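## Task

Before anything else, inspect the LC port in column 5 of 6 (counting from the left), block 6 of 10 (counting from the top), hole 4 of 4 (counting from the top). Clean it only when the panel's phone reports it as dirty: insert the cleaner fully, until its body bottoms out, then inspect again. If it is still dirty after two cleanings, the port fails. The probe captures an image only while it is held motionless at full insertion. Finish with both tools withdrawn and report pass or fail. Touching anything else or using force may count as failure. The robot must not fall over or be left leaning. In finished_scene's answer give only the result words, comma-separated, in the style answer="comet, unicorn".

## Robot and tools

Robot: LinearBot, an omnidirectional base with a column about 1.7 m high. A carriage rides the column (lift_m) and holds two identical 6-joint arms, left and right, each with a two-finger gripper. The arm bases sit about 0.57 m + lift_m above the floor, and the carriage extends about 0.15 m below them. A hand reaches up to 0.78 m from its shoulder but only about 0.38 m below its arm base. A hand is about 0.16 m long and 0.1 m wide (0.14 m open). The fingertips are about 0.005 m thin in the closing direction and 0.02 m wide. Parked joints 1-6 are 0, 0.05, 0.05, 1.45, 0, 0, and the robot is then about 0.85 m wide and 0.65 m long. Cameras: carriage_camera is fixed and points forward, tilted about 20 degrees down; left_wrist_camera and right_wrist_camera look out past the fingertips. All images are 896x504.

Frames: the base frame has its origin on the floor below the base centre, with x forward, y left and z up, in metres. left_hand and right_hand give, in this frame, the point between the finger pads. quat_wxyz gives hand orientation: hand z runs along the fingers and the fingers open along hand y. The odometry frame is the base frame at scene start. base_odometry counts wheel rotation only, so slip shows up as motion. Heading is in rad, left positive, from -3.142 to 3.142.

Tool move: one action per call, plus an optional cameras list.
- base: an object with exactly one key. Each is a relative offset from where the base last measured itself, not a pose. translate_m: forward positive, -2 to 2 m. strafe_m: left positive, -2 to 2 m. rotate_rad: counter-clockwise positive, -6.3 to 6.3 rad.
- joints: one object for both arms, keyed by joint name. Each value is an absolute target, not an offset. lift_m 0 to 1 m. For each side (left_/right_): joint1_rad -2.617 to 3.054 (yaw of the whole arm; 0 forward, positive left). joint2_rad 0 to 3.141 (shoulder; 0 upper arm pointing back and level, 1.57 vertical, 3.14 forward). joint3_rad 0 to 3.141 (elbow; 0 folded, 3.14 straight). joint4_rad -1.57 to 1.57 (wrist pitch; positive lifts the fingertips). joint5_rad -1.57 to 1.57 (wrist yaw; positive swings the fingertips to the RIGHT, opposite to joint 1). joint6_rad -2.094 to 2.094 (roll about the finger axis; positive clockwise seen from the forearm). gripper_m 0 to 0.093 (pad gap in m). The done tolerances are lift ±0.004, j1 ±0.02, j2 ±0.105, j3 ±0.06, j4 ±0.04, j5 ±0.025, j6 ±0.02, gripper ±0.004.
- speeds: optional caps for this action only. translate_m and strafe_m 0.02-0.5 m/s, rotate_rad 0.05-1.57 rad/s, lift_m 0.08-0.25 m/s. The defaults are the maxima.
- min_time_s: 0.1-8 s, a minimum duration for each arm and gripper motion.
- cameras: a list drawn from carriage_camera, left_wrist_camera, right_wrist_camera, all. If omitted or null you get all cameras; [] returns none.
An unknown key makes the call invalid, and an out-of-range value gets it refused. A refusal, or a stop that blocks a call, cancels the later move, wait and finished_scene calls in that reply. An action can last at most 15 s, and a base move stops after 14 s (time_out).

Tool wait: seconds 0-10 plus cameras. It commands nothing new. zoom_image: camera plus region [x0,y0,x1,y1] in pixels of that camera's latest image, with the origin at the top-left and at most 504x504. Use it to read the phone screen and the hole positions. finished_scene: scene number and answer (use unknown if no result). It cannot be undone, and later calls in the same reply run in the next scene.

Results: the move line reads done, or the worst status among the motions. off_target means the motion came to rest short of its target and may still be pushing. After contact_stop or time_out, the motion holds where it stopped. A base done only means the wheels turned the commanded amount. joint command not followed means an arm's targets were withheld to avoid self-collision or collision with the other arm. To recover, resend one arm's current readings with joint1 turned away, then the other arm in a later call. on_its_own lists uncommanded activity; held at is a target, not a reading. motor_effort is given in % of max, with the peak in brackets, and it is quite inaccurate. If lift effort keeps dropping while the lift descends, a hand is resting on something. Joint torques wrap at ±28 N m for joints 1-3. The pictures line names the images in order. Frames can lag the state slightly. The Motor temperatures line gives each arm's joints, then its gripper.

Cautions: hand readings can be off, especially at long reach; the true hand is usually lower. Joints may stop short or overshoot, and tiny moves may do nothing. Arm moves of 0.1 m or more can bow about 2 cm off a straight path, so use min_time_s for precise insertion. Arms have no contact stop: a blocked arm keeps pushing and jumps to its target once freed, so avoid forcing the probe or cleaner. Keep the two arms from hitting or pressing on each other. Never close a gripper on the other arm's fingers. The base stops on wheel-motor contact but ignores the arms, so a drive can bend an arm. Back off about 0.2 m to free a stuck base. Do not reverse under a table edge. Stretched or loaded arms heat up: MOTOR HOT appears at 75 °C, and at 100 °C the arm goes limp for 30-60 s (limit_stop_at_motor_heat), so park arms when idle. Tipping risk rises with a high carriage, outstretched or loaded arms, pushing, and sudden stops; only the images reveal a lean. Grip the tools firmly enough not to drop them, and open well above the reading to release. Thinking time also lets the simulation run on while the robot holds its last command.

Each tool is called in YAML: its name, and indented under it one key for each argument.

## Session

move:

Scene clock: 0.00 s.
Joint torques (N m): no reading
Motor temperatures (°C): left_arm=[28 25 27 26 27 26 26] | right_arm=[24 31 29 25 24 24 25]
base_odometry: x=+0.000 y=+0.000 heading=+0.000
base_status: not commanded
joint_positions: lift_m=+0.254 left_joint1_rad=-0.576 left_joint2_rad=+1.219 left_joint3_rad=+0.843 left_joint4_rad=+0.544 left_joint5_rad=+0.197 left_joint6_rad=+0.000 left_gripper_m=+0.01768 right_joint1_rad=+0.553 right_joint2_rad=+1.209 right_joint3_rad=+0.848 right_joint4_rad=+0.257 right_joint5_rad=+0.576 right_joint6_rad=+0.027 right_gripper_m=+0.04707
joint_status: not commanded
motor_effort: lift_m=+23 drive_wheels=-2
left_hand: x=+0.5623 y=+0.0585 z=+1.2045 quat_wxyz=(+0.711, +0.254, +0.594, -0.277) (m; base frame)
right_hand: x=+0.6144 y=-0.1870 z=+1.1439 quat_wxyz=(+0.675, -0.002, +0.737, -0.019) (m; base frame)
pictures: carriage_camera, left_wrist_camera, right_wrist_camera

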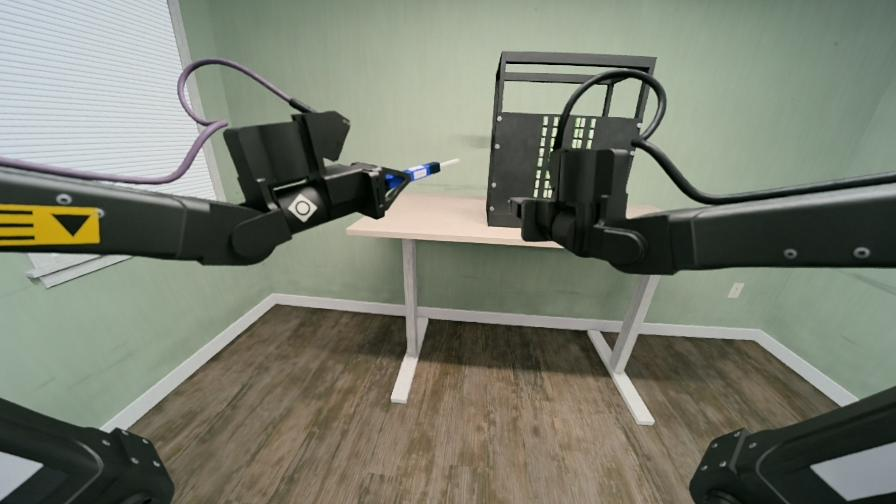

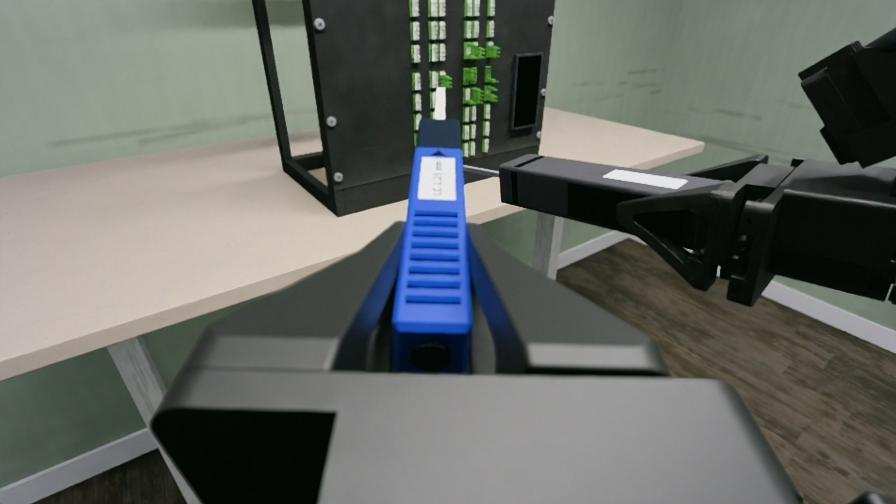

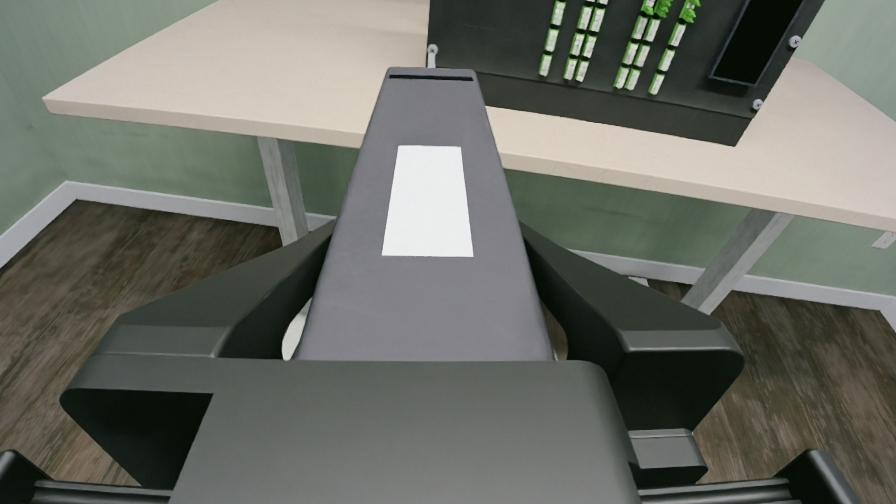

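zoom_image:
  camera: "carriage_camera"
  region: [480, 40, 670, 240]

zoom_image:
  camera: "left_wrist_camera"
  region: [240, 0, 740, 380]

zoom_image:
  camera: "right_wrist_camera"
  region: [360, 0, 860, 380]

Scaled by 2.520.

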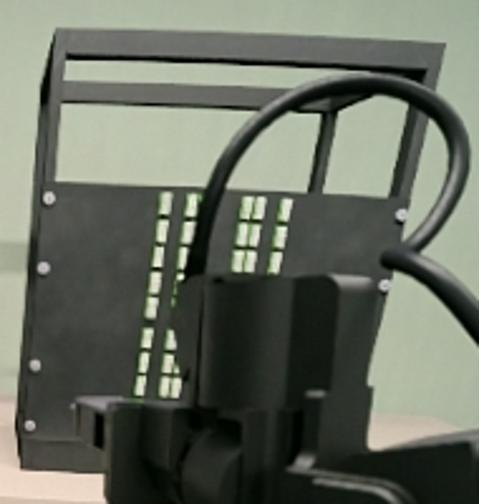

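Scaled by 1.008.

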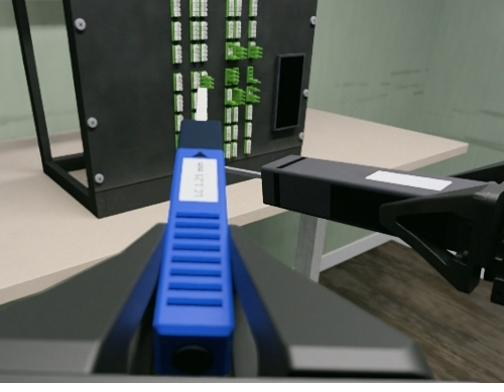

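Scaled by 1.008.

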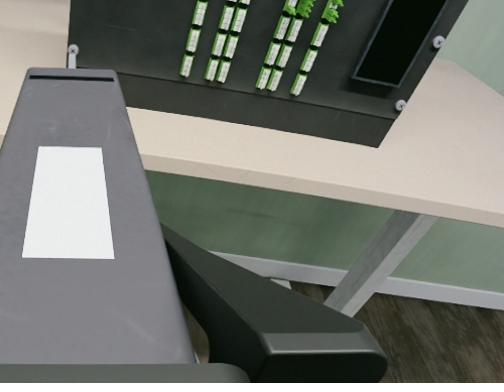

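move:
  base: {"strafe_m": -0.6}
  joints: {"left_joint1_rad": 0.3, "left_joint2_rad": 1.219, "left_joint3_rad": 0.843, "left_joint4_rad": 0.376, "left_joint5_rad": 0.3, "left_joint6_rad": 0, "right_joint1_rad": -0.3, "right_joint5_rad": -0.3, "right_joint4_rad": 0.361,"right_joint2_rad": 1.209,"right_joint3_rad": 0.848, "right_joint6_rad": 0}
  min_time_s: 3

Scene clock: 5.60 s.
Joint torques (N m): left_arm=[1.03 -4.9 6.95 2.52 0 0.01] | right_arm=[-0.57 -4.72 6.57 3.45 -0.12 -0.19]
Motor temperatures (°C): left_arm=[28 26 27 27 27 26 26] | right_arm=[24 31 30 28 24 24 25]
move: off_target
base_odometry: x=+0.000 y=-0.600 heading=+0.001
base_status: done
joint_positions: lift_m=+0.254 left_joint1_rad=+0.289 left_joint2_rad=+1.219 left_joint3_rad=+0.843 left_joint4_rad=+0.381 left_joint5_rad=+0.292 left_joint6_rad=+0.000 left_gripper_m=+0.01768 right_joint1_rad=-0.296 right_joint2_rad=+1.212 right_joint3_rad=+0.848 right_joint4_rad=+0.267 right_joint5_rad=-0.288 right_joint6_rad=+0.013 right_gripper_m=+0.04707
joint_status: right_joint4_rad off_target (ended at +0.267, target +0.361); the others done
motor_effort: lift_m=+23(24) drive_wheels=-4(12)
left_hand: x=+0.6443 y=+0.3858 z=+1.1651 quat_wxyz=(+0.709, +0.002, +0.705, +0.000) (m; base frame)
right_hand: x=+0.6415 y=-0.3886 z=+1.1429 quat_wxyz=(+0.673, +0.017, +0.739, +0.011) (m; base frame)
pictures: carriage_camera, left_wrist_camera, right_wrist_camera

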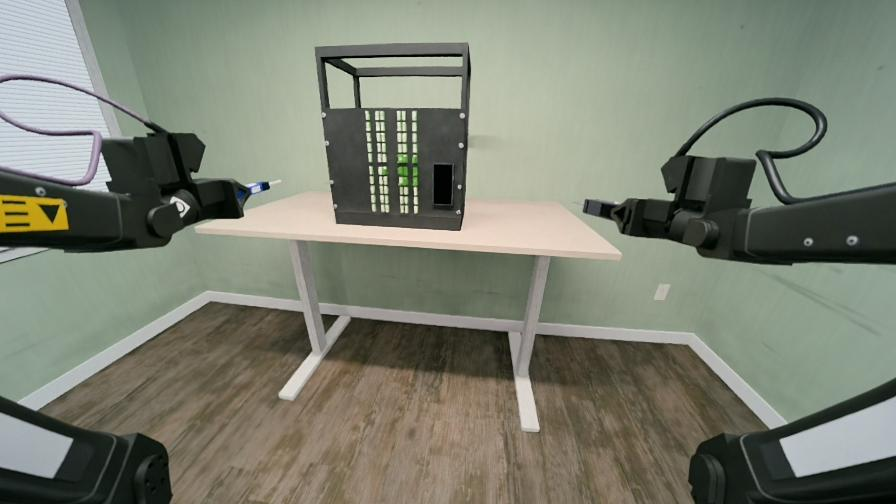

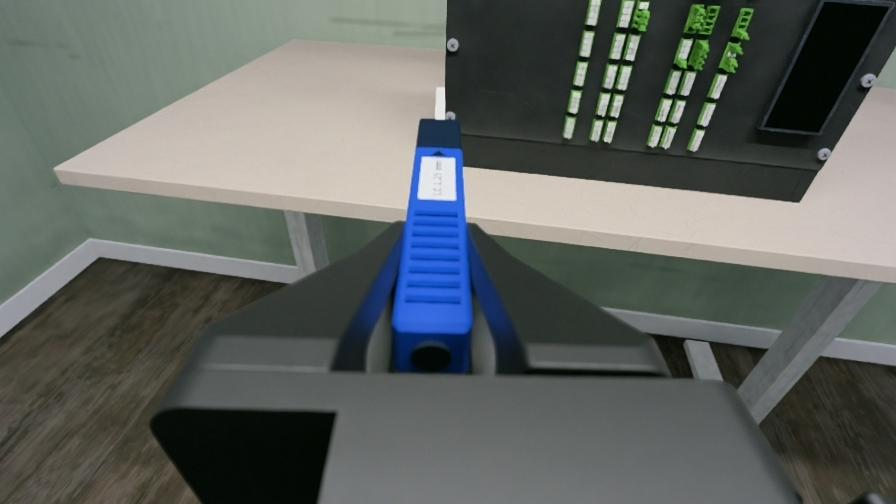

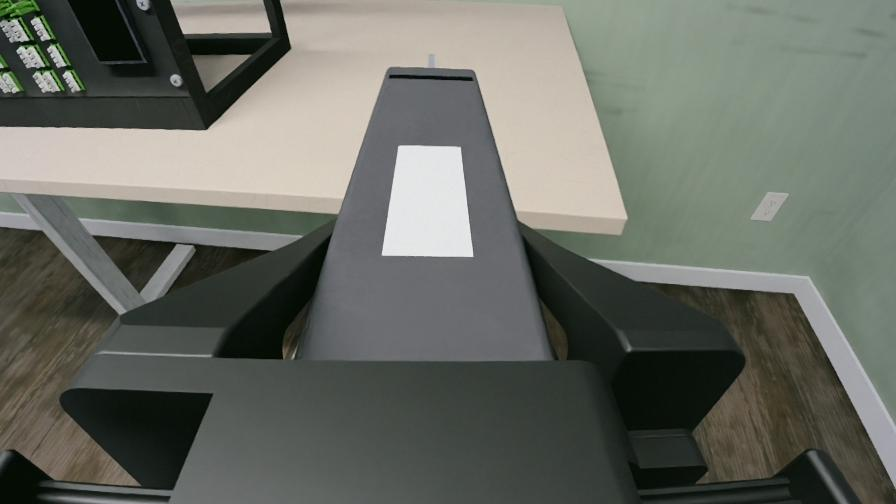

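zoom_image:
  camera: "carriage_camera"
  region: [310, 95, 480, 235]

zoom_image:
  camera: "left_wrist_camera"
  region: [540, 0, 896, 200]

zoom_image:
  camera: "right_wrist_camera"
  region: [380, 40, 480, 120]

Scaled by 2.965.

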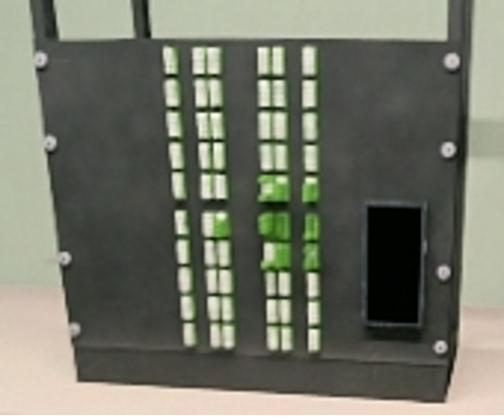

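Scaled by 1.416.

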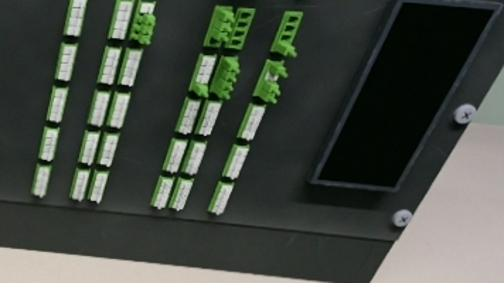

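Scaled by 5.040.

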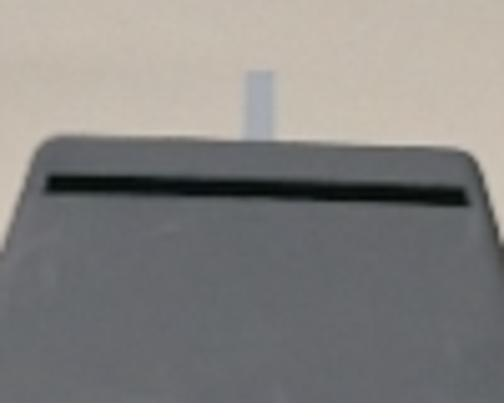

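move:
  base: {"rotate_rad": -0.12}
  joints: {"lift_m": 0.31, "right_joint4_rad": 0.45}
  cameras: []

move:
  base: {"strafe_m": 0.3}
  joints: {"right_joint4_rad": 0.361}

Scene clock: 7.67 s.
Joint torques (N m): left_arm=[0.68 -4.82 6.94 2.66 -0.04 0.01] | right_arm=[-0.32 -5.75 7.72 3.3 -0.1 -0.17]
Motor temperatures (°C): left_arm=[28 26 27 28 27 26 26] | right_arm=[24 31 30 29 24 24 25]
move: off_target
base_odometry: x=+0.000 y=-0.600 heading=-0.119
base_status: done
joint_positions: lift_m=+0.310 left_joint1_rad=+0.295 left_joint2_rad=+1.219 left_joint3_rad=+0.842 left_joint4_rad=+0.372 left_joint5_rad=+0.297 left_joint6_rad=+0.000 left_gripper_m=+0.01768 right_joint1_rad=-0.300 right_joint2_rad=+1.222 right_joint3_rad=+0.836 right_joint4_rad=+0.367 right_joint5_rad=-0.295 right_joint6_rad=+0.011 right_gripper_m=+0.04707
joint_status: right_joint4_rad off_target (ended at +0.367, target +0.450); the others done
motor_effort: lift_m=+25(30) drive_wheels=-6(12)
left_hand: x=+0.6439 y=+0.3873 z=+1.2178 quat_wxyz=(+0.706, +0.000, +0.709, -0.001) (m; base frame)
right_hand: x=+0.6440 y=-0.3900 z=+1.2120 quat_wxyz=(+0.700, +0.008, +0.714, +0.004) (m; base frame)
pictures: none
No camera images: "cameras" was empty.

Scene clock: 10.27 s.
Joint torques (N m): left_arm=[0.4 -4.74 7.02 2.67 -0.03 0.06] | right_arm=[-0.39 -5.78 7.61 3.12 -0.05 -0.17]
Motor temperatures (°C): left_arm=[28 26 28 29 27 26 26] | right_arm=[24 32 31 30 24 24 25]
move: off_target
base_odometry: x=+0.037 y=-0.302 heading=-0.121
base_status: done
joint_positions: lift_m=+0.310 left_joint1_rad=+0.297 left_joint2_rad=+1.219 left_joint3_rad=+0.842 left_joint4_rad=+0.371 left_joint5_rad=+0.298 left_joint6_rad=+0.000 left_gripper_m=+0.01768 right_joint1_rad=-0.299 right_joint2_rad=+1.222 right_joint3_rad=+0.836 right_joint4_rad=+0.298 right_joint5_rad=-0.297 right_joint6_rad=+0.011 right_gripper_m=+0.04707
joint_status: right_joint4_rad off_target (ended at +0.298, target +0.361)
motor_effort: lift_m=+25(25) drive_wheels=-9(20)
left_hand: x=+0.6437 y=+0.3880 z=+1.2177 quat_wxyz=(+0.705, +0.000, +0.709, -0.001) (m; base frame)
right_hand: x=+0.6432 y=-0.3891 z=+1.1957 quat_wxyz=(+0.677, +0.014, +0.736, +0.012) (m; base frame)
pictures: carriage_camera, left_wrist_camera, right_wrist_camera

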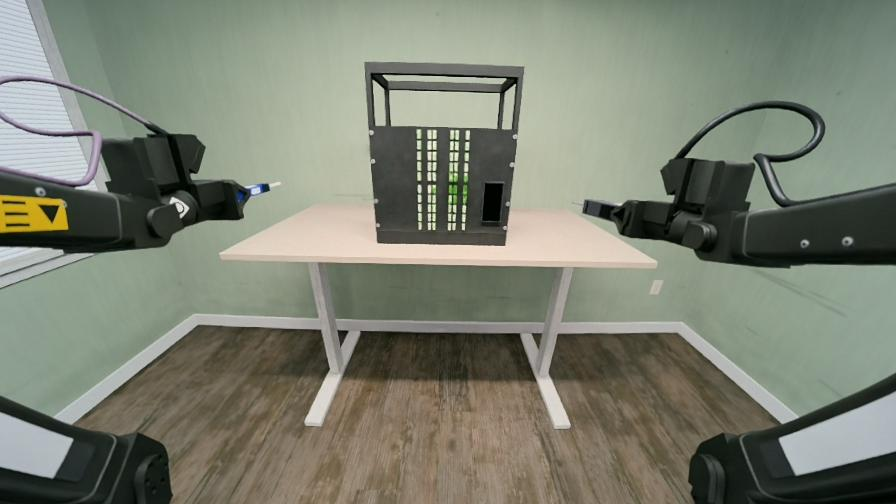

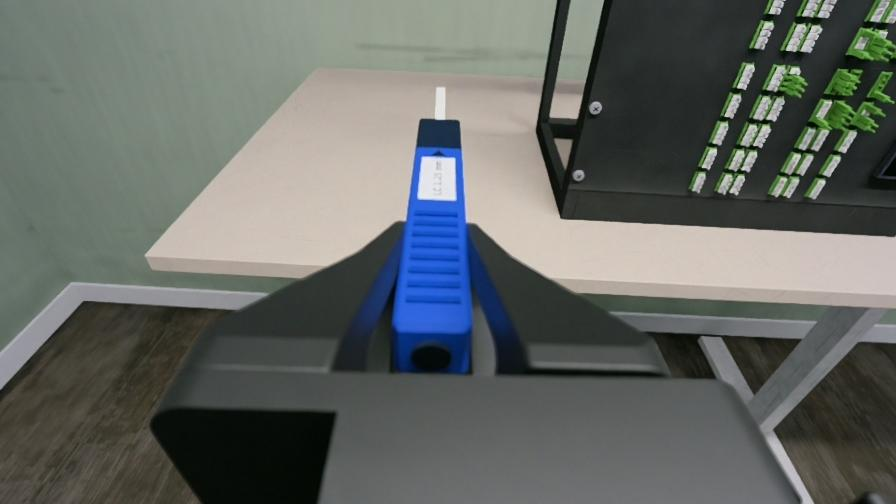

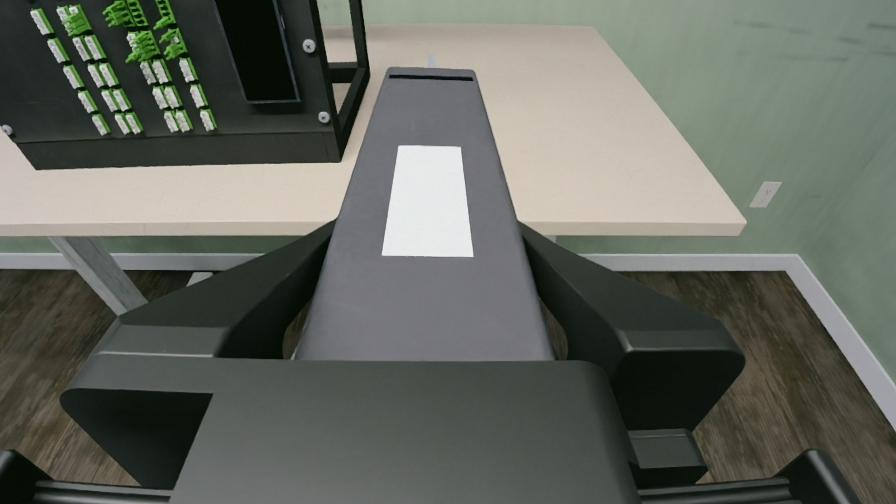

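move:
  base: {"strafe_m": 0.38}
  joints: {"right_joint4_rad": 0.465}

Scene clock: 13.87 s.
Joint torques (N m): left_arm=[0.35 -4.94 6.97 2.69 -0.09 0.02] | right_arm=[-0.42 -5.68 7.71 3.41 -0.01 -0.17]
Motor temperatures (°C): left_arm=[28 27 28 30 27 26 27] | right_arm=[24 32 32 32 24 24 26]
move: off_target
base_odometry: x=+0.083 y=+0.075 heading=-0.122
base_status: done
joint_positions: lift_m=+0.310 left_joint1_rad=+0.298 left_joint2_rad=+1.219 left_joint3_rad=+0.842 left_joint4_rad=+0.371 left_joint5_rad=+0.297 left_joint6_rad=+0.000 left_gripper_m=+0.01768 right_joint1_rad=-0.299 right_joint2_rad=+1.222 right_joint3_rad=+0.836 right_joint4_rad=+0.373 right_joint5_rad=-0.300 right_joint6_rad=+0.011 right_gripper_m=+0.04707
joint_status: right_joint4_rad off_target (ended at +0.373, target +0.465)
motor_effort: lift_m=+25(25) drive_wheels=-8(20)
left_hand: x=+0.6436 y=+0.3888 z=+1.2177 quat_wxyz=(+0.705, -0.001, +0.709, +0.000) (m; base frame)
right_hand: x=+0.6441 y=-0.3888 z=+1.2135 quat_wxyz=(+0.702, +0.005, +0.712, +0.005) (m; base frame)
pictures: carriage_camera, left_wrist_camera, right_wrist_camera

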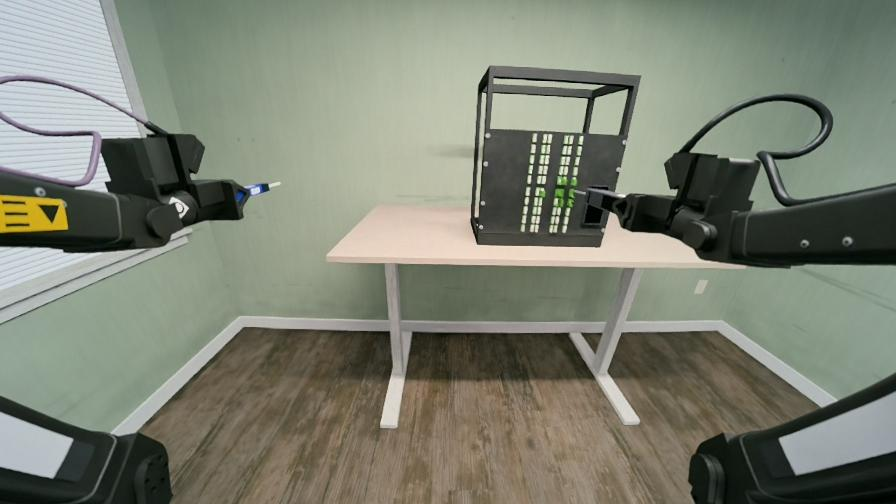

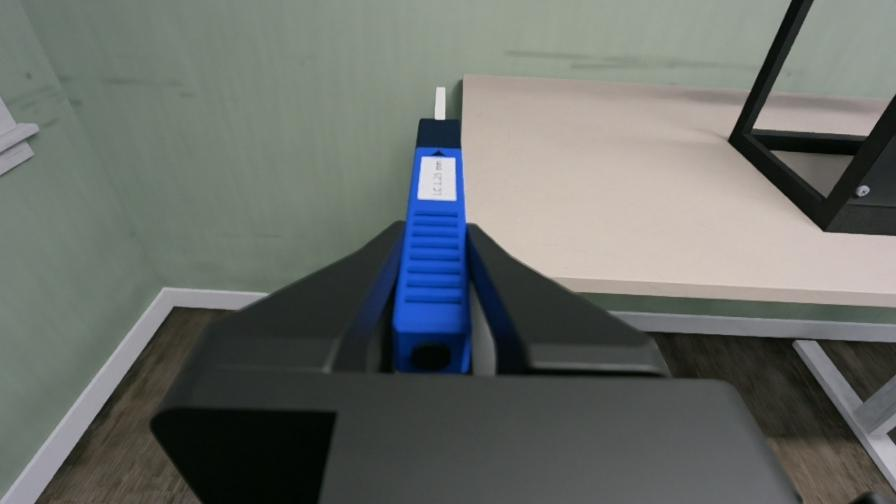

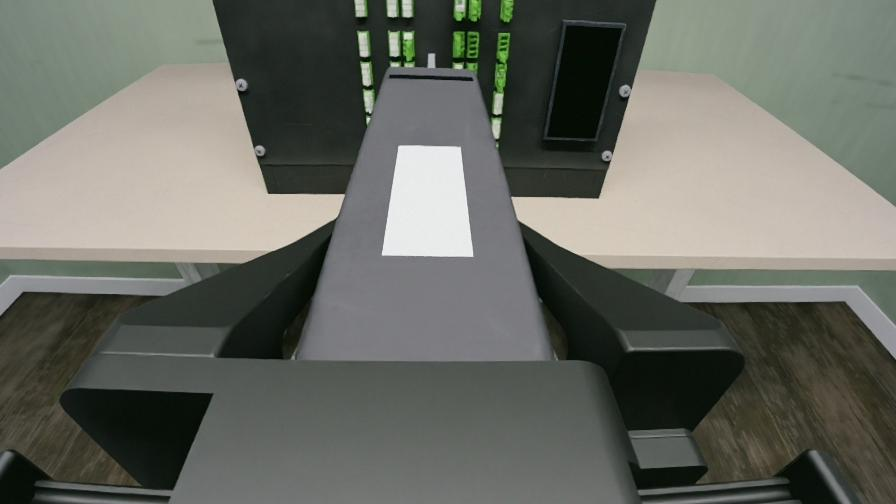

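move:
  base: {"translate_m": 0.1}
  speeds: {"translate_m": 0.1}

zoom_image:
  camera: "right_wrist_camera"
  region: [330, 0, 650, 180]

Scene clock: 15.77 s.
Joint torques (N m): left_arm=[0.35 -5.08 6.98 2.66 -0.04 0.03] | right_arm=[-0.32 -5.78 7.64 3.38 -0.01 -0.17]
Motor temperatures (°C): left_arm=[28 27 28 30 27 26 27] | right_arm=[24 32 32 32 24 24 26]
move: done
base_odometry: x=+0.182 y=+0.063 heading=-0.121
base_status: done
joint_positions: lift_m=+0.310 left_joint1_rad=+0.298 left_joint2_rad=+1.219 left_joint3_rad=+0.842 left_joint4_rad=+0.371 left_joint5_rad=+0.297 left_joint6_rad=+0.000 left_gripper_m=+0.01768 right_joint1_rad=-0.299 right_joint2_rad=+1.222 right_joint3_rad=+0.836 right_joint4_rad=+0.377 right_joint5_rad=-0.299 right_joint6_rad=+0.011 right_gripper_m=+0.04707
joint_status: not commanded
motor_effort: lift_m=+25(25) drive_wheels=-6(11)
left_hand: x=+0.6436 y=+0.3888 z=+1.2177 quat_wxyz=(+0.705, -0.001, +0.709, +0.000) (m; base frame)
right_hand: x=+0.6441 y=-0.3889 z=+1.2143 quat_wxyz=(+0.704, +0.005, +0.711, +0.005) (m; base frame)
pictures: carriage_camera, left_wrist_camera, right_wrist_camera

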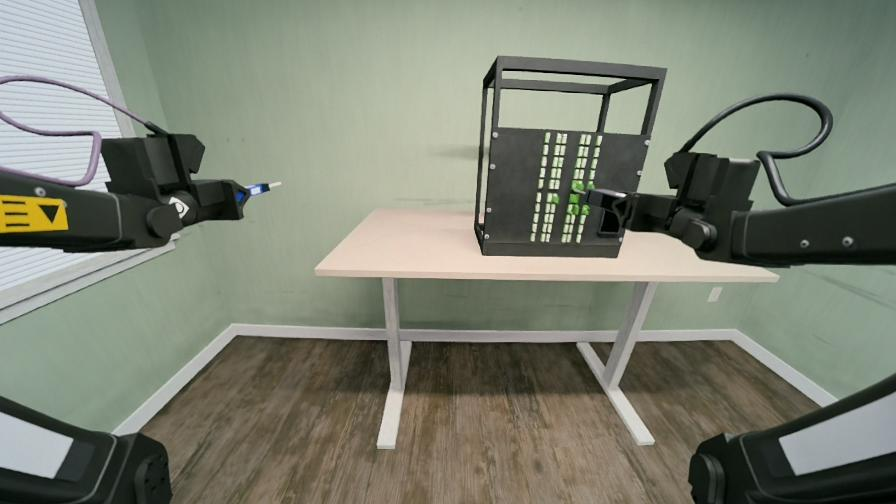

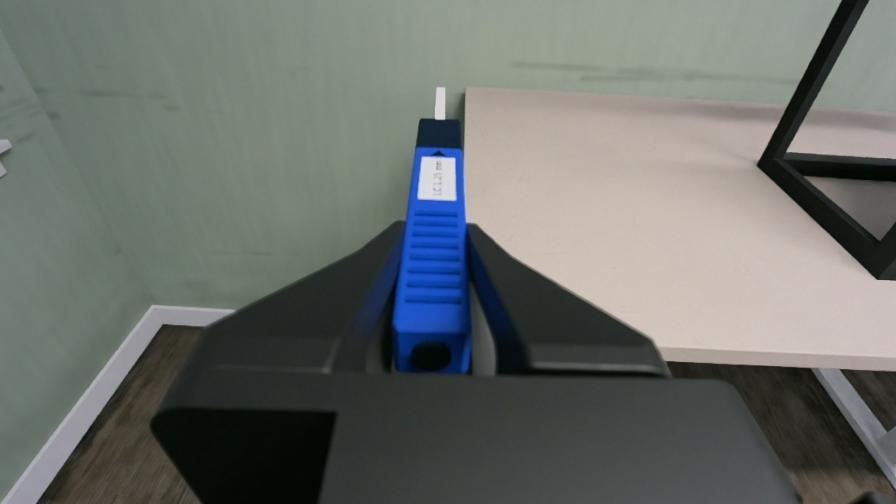

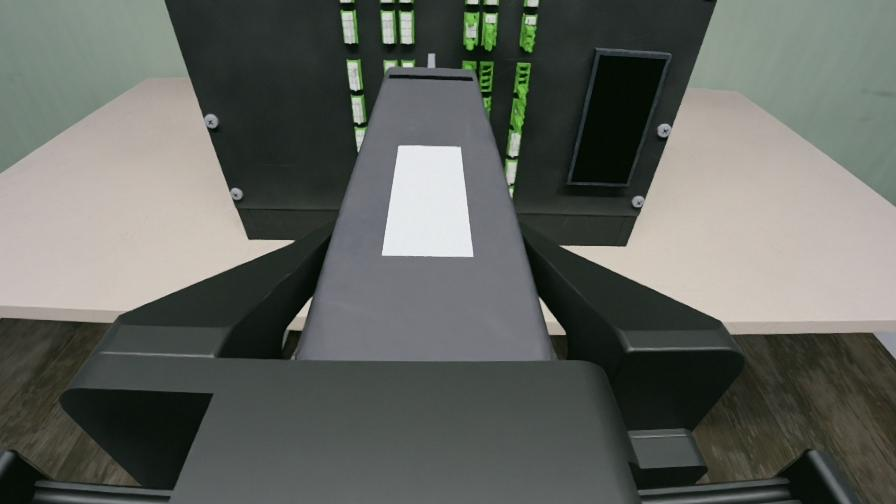

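Scaled by 1.575.

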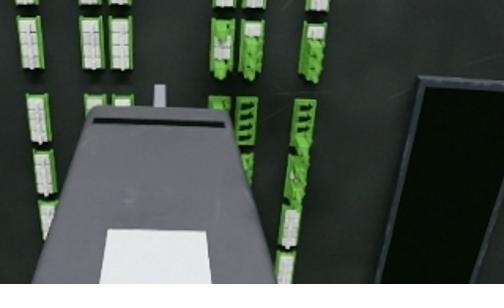

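move:
  base: {"rotate_rad": -0.03}
  cameras: []

move:
  base: {"strafe_m": -0.022}
  cameras: []

move:
  base: {"translate_m": 0.1}
  speeds: {"translate_m": 0.1}

zoom_image:
  camera: "right_wrist_camera"
  region: [330, 0, 650, 180]

zoom_image:
  camera: "carriage_camera"
  region: [480, 110, 660, 270]

Scene clock: 17.70 s.
Joint torques (N m): left_arm=[0.18 -4.93 7.06 2.62 -0.04 0.03] | right_arm=[-0.2 -5.78 7.61 3.36 -0.02 -0.17]
Motor temperatures (°C): left_arm=[28 27 28 31 27 26 27] | right_arm=[24 32 33 32 24 24 26]
move: done
base_odometry: x=+0.183 y=+0.063 heading=-0.150
base_status: done
joint_positions: lift_m=+0.310 left_joint1_rad=+0.300 left_joint2_rad=+1.219 left_joint3_rad=+0.842 left_joint4_rad=+0.371 left_joint5_rad=+0.298 left_joint6_rad=+0.000 left_gripper_m=+0.01768 right_joint1_rad=-0.301 right_joint2_rad=+1.222 right_joint3_rad=+0.836 right_joint4_rad=+0.378 right_joint5_rad=-0.298 right_joint6_rad=+0.011 right_gripper_m=+0.04707
joint_status: not commanded
motor_effort: lift_m=+25(25) drive_wheels=-10(12)
left_hand: x=+0.6435 y=+0.3891 z=+1.2176 quat_wxyz=(+0.705, -0.001, +0.709, +0.000) (m; base frame)
right_hand: x=+0.6439 y=-0.3899 z=+1.2145 quat_wxyz=(+0.704, +0.006, +0.710, +0.004) (m; base frame)
pictures: none
No camera images: "cameras" was empty.

Scene clock: 18.60 s.
Joint torques (N m): left_arm=[0.28 -4.9 7.12 2.65 -0.08 0.04] | right_arm=[-0.18 -5.74 7.72 3.37 -0.02 -0.16]
Motor temperatures (°C): left_arm=[28 27 28 31 27 26 27] | right_arm=[24 32 33 32 24 24 26]
move: done
base_odometry: x=+0.180 y=+0.041 heading=-0.149
base_status: done
joint_positions: lift_m=+0.310 left_joint1_rad=+0.300 left_joint2_rad=+1.219 left_joint3_rad=+0.842 left_joint4_rad=+0.370 left_joint5_rad=+0.299 left_joint6_rad=+0.000 left_gripper_m=+0.01768 right_joint1_rad=-0.301 right_joint2_rad=+1.222 right_joint3_rad=+0.836 right_joint4_rad=+0.378 right_joint5_rad=-0.298 right_joint6_rad=+0.011 right_gripper_m=+0.04707
joint_status: not commanded
motor_effort: lift_m=+25(25) drive_wheels=-8(12)
left_hand: x=+0.6435 y=+0.3890 z=+1.2174 quat_wxyz=(+0.705, -0.001, +0.709, +0.000) (m; base frame)
right_hand: x=+0.6439 y=-0.3899 z=+1.2146 quat_wxyz=(+0.704, +0.006, +0.710, +0.004) (m; base frame)
pictures: none
No camera images: "cameras" was empty.

Scene clock: 20.30 s.
Joint torques (N m): left_arm=[0.31 -5.03 7.04 2.7 -0.07 0.02] | right_arm=[1.09 -0.64 8.02 3.93 -0.04 -0.17]
Motor temperatures (°C): left_arm=[28 27 28 31 27 26 27] | right_arm=[24 32 33 33 24 24 26]
move: done
base_odometry: x=+0.278 y=+0.026 heading=-0.150
base_status: done
joint_positions: lift_m=+0.310 left_joint1_rad=+0.300 left_joint2_rad=+1.219 left_joint3_rad=+0.842 left_joint4_rad=+0.367 left_joint5_rad=+0.299 left_joint6_rad=+0.000 left_gripper_m=+0.01768 right_joint1_rad=-0.316 right_joint2_rad=+1.171 right_joint3_rad=+0.831 right_joint4_rad=+0.325 right_joint5_rad=-0.297 right_joint6_rad=+0.011 right_gripper_m=+0.04707
joint_status: not commanded
motor_effort: lift_m=+24(25) drive_wheels=+10(13)
left_hand: x=+0.6435 y=+0.3890 z=+1.2167 quat_wxyz=(+0.704, -0.001, +0.710, -0.001) (m; base frame)
right_hand: x=+0.6322 y=-0.3927 z=+1.2199 quat_wxyz=(+0.702, +0.012, +0.712, -0.001) (m; base frame)
pictures: carriage_camera, left_wrist_camera, right_wrist_camera

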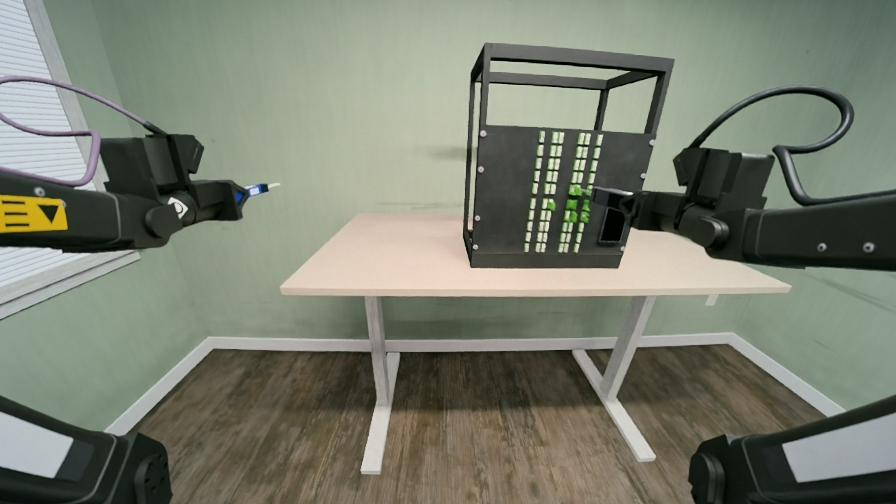

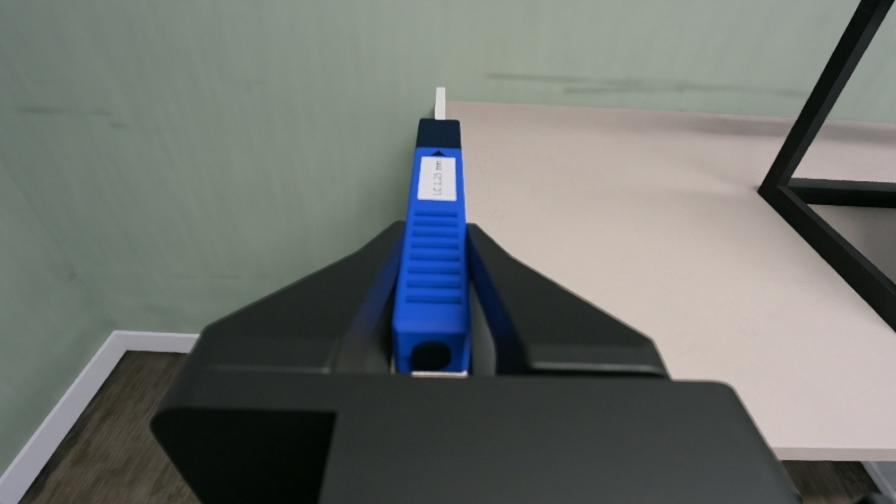

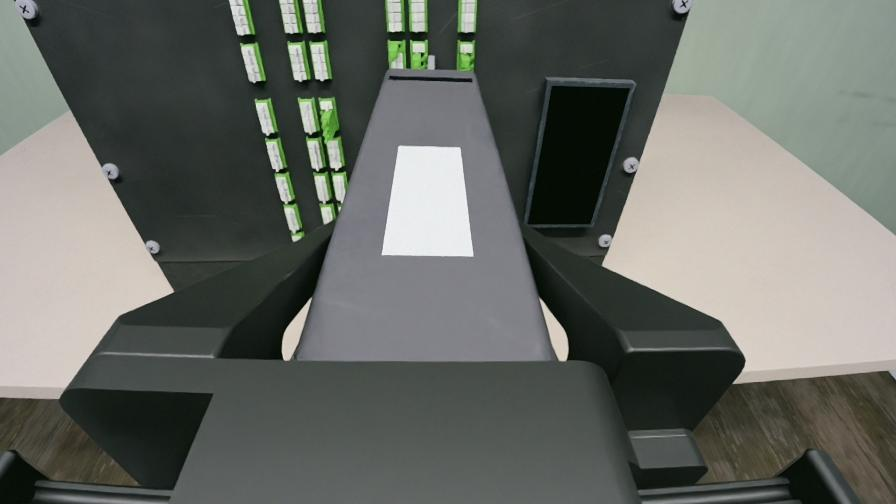

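Scaled by 1.575.

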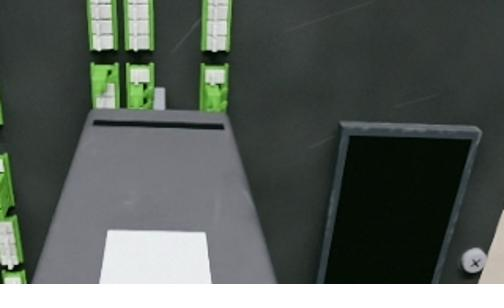

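Scaled by 2.800.

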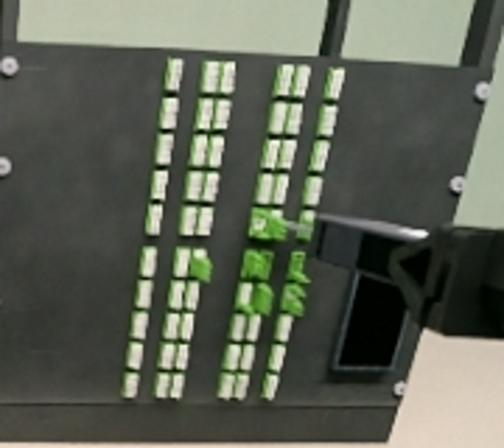

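move:
  base: {"translate_m": -0.06}
  speeds: {"translate_m": 0.1}

zoom_image:
  camera: "right_wrist_camera"
  region: [330, 0, 650, 180]

zoom_image:
  camera: "carriage_camera"
  region: [480, 110, 660, 270]

Scene clock: 21.83 s.
Joint torques (N m): left_arm=[0.29 -4.96 6.98 2.75 -0.07 0.01] | right_arm=[0.13 -5.31 7.95 3.39 -0.06 -0.17]
Motor temperatures (°C): left_arm=[28 27 28 31 27 26 27] | right_arm=[24 32 33 33 24 24 26]
move: done
base_odometry: x=+0.219 y=+0.036 heading=-0.149
base_status: done
joint_positions: lift_m=+0.310 left_joint1_rad=+0.300 left_joint2_rad=+1.219 left_joint3_rad=+0.842 left_joint4_rad=+0.366 left_joint5_rad=+0.300 left_joint6_rad=+0.000 left_gripper_m=+0.01768 right_joint1_rad=-0.306 right_joint2_rad=+1.218 right_joint3_rad=+0.831 right_joint4_rad=+0.375 right_joint5_rad=-0.295 right_joint6_rad=+0.011 right_gripper_m=+0.04707
joint_status: not commanded
on_its_own: right_joint4_rad moved +0.050 toward your old target +0.465
motor_effort: lift_m=+24(25) drive_wheels=+6(10)
left_hand: x=+0.6435 y=+0.3888 z=+1.2165 quat_wxyz=(+0.704, -0.001, +0.711, -0.001) (m; base frame)
right_hand: x=+0.6425 y=-0.3919 z=+1.2136 quat_wxyz=(+0.703, +0.009, +0.711, +0.001) (m; base frame)
pictures: carriage_camera, left_wrist_camera, right_wrist_camera

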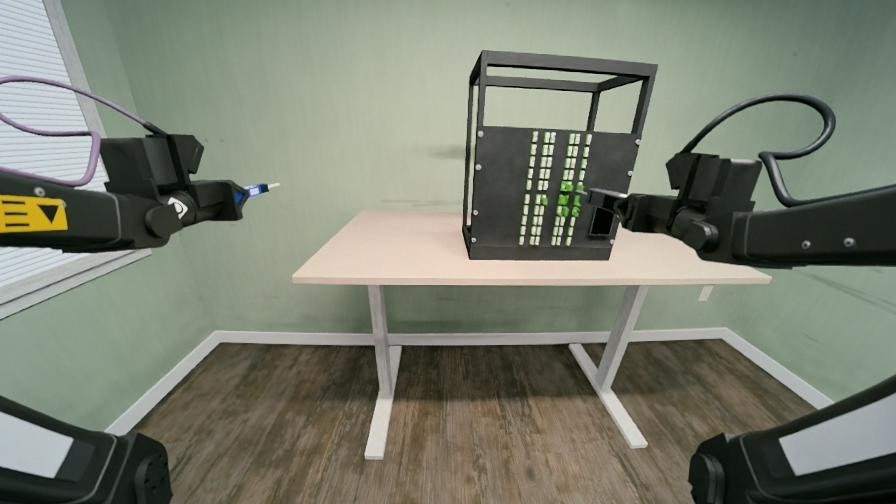

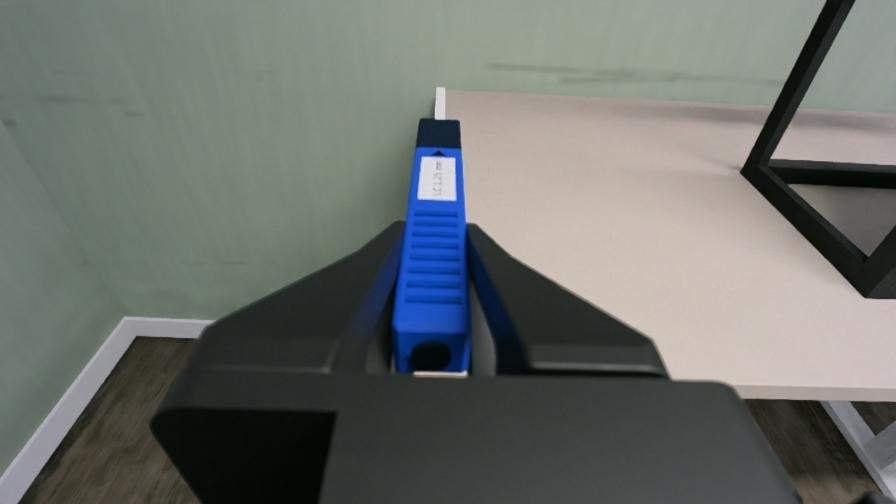

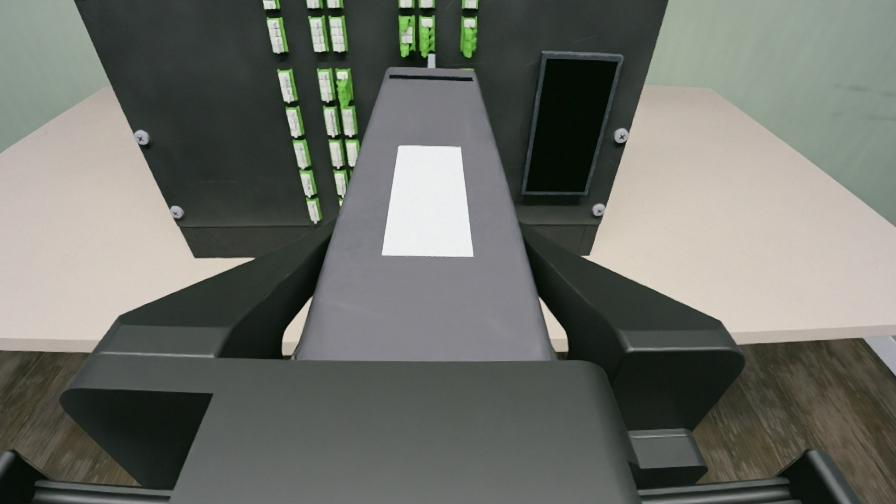

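Scaled by 1.575.

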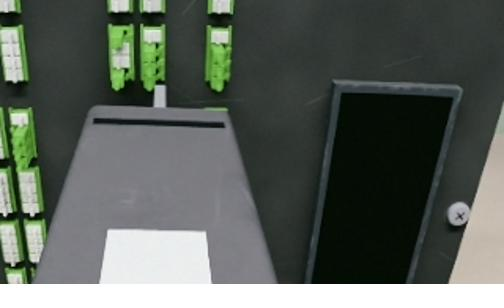

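Scaled by 2.800.

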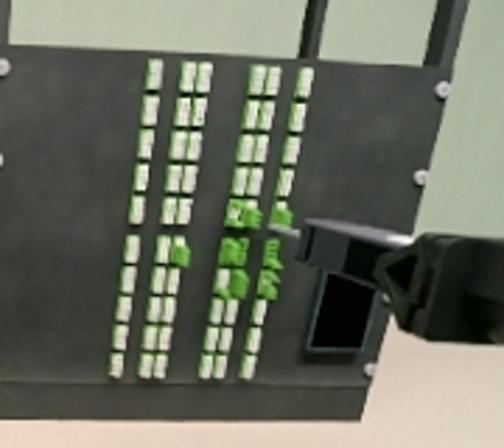

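move:
  base: {"strafe_m": 0.008}
  joints: {"lift_m": 0.26}
  speeds: {"lift_m": 0.08}

zoom_image:
  camera: "right_wrist_camera"
  region: [370, 0, 530, 90]

zoom_image:
  camera: "carriage_camera"
  region: [520, 130, 660, 250]

Scene clock: 23.37 s.
Joint torques (N m): left_arm=[0.1 -4.79 7.09 2.74 -0.06 0.02] | right_arm=[-0.03 -5.22 7.98 3.31 -0.04 -0.16]
Motor temperatures (°C): left_arm=[28 27 28 31 27 26 27] | right_arm=[24 32 33 34 24 24 26]
move: done
base_odometry: x=+0.220 y=+0.043 heading=-0.150
base_status: done
joint_positions: lift_m=+0.260 left_joint1_rad=+0.301 left_joint2_rad=+1.219 left_joint3_rad=+0.842 left_joint4_rad=+0.366 left_joint5_rad=+0.299 left_joint6_rad=+0.000 left_gripper_m=+0.01768 right_joint1_rad=-0.303 right_joint2_rad=+1.218 right_joint3_rad=+0.831 right_joint4_rad=+0.382 right_joint5_rad=-0.296 right_joint6_rad=+0.011 right_gripper_m=+0.04707
joint_status: all done
motor_effort: lift_m=+22(22) drive_wheels=+5(7)
left_hand: x=+0.6434 y=+0.3895 z=+1.1668 quat_wxyz=(+0.704, -0.002, +0.711, +0.000) (m; base frame)
right_hand: x=+0.6427 y=-0.3906 z=+1.1656 quat_wxyz=(+0.706, +0.007, +0.709, +0.002) (m; base frame)
pictures: carriage_camera, left_wrist_camera, right_wrist_camera

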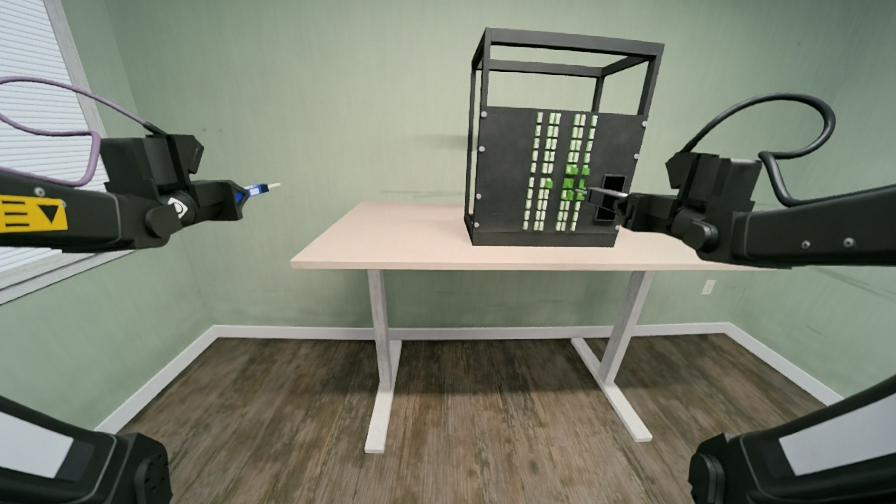

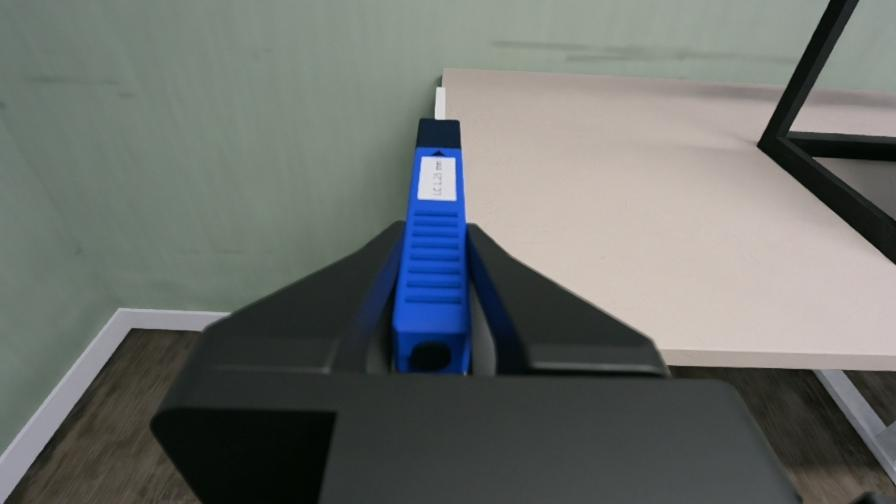

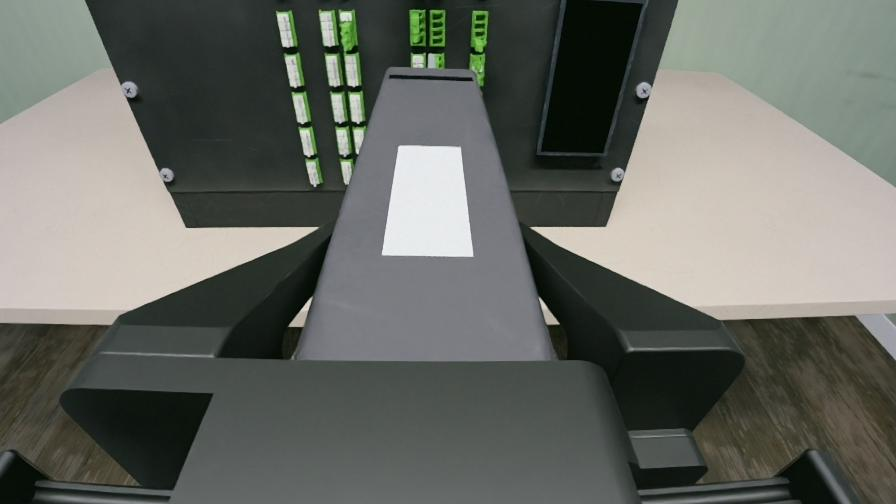

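Scaled by 3.150.

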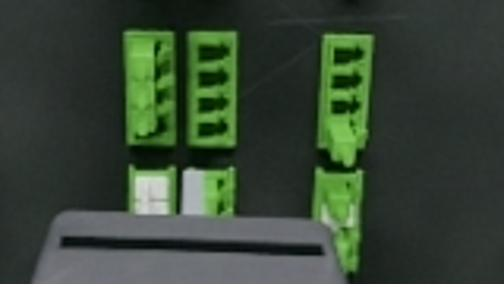

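Scaled by 3.600.

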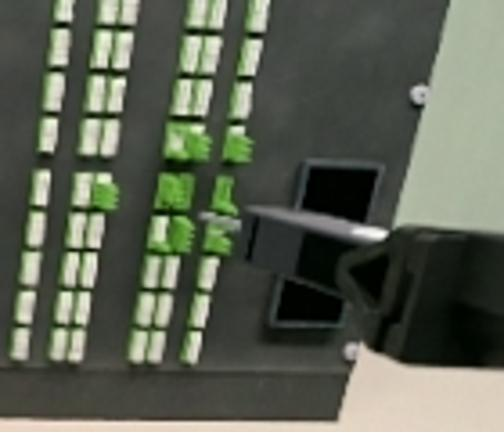

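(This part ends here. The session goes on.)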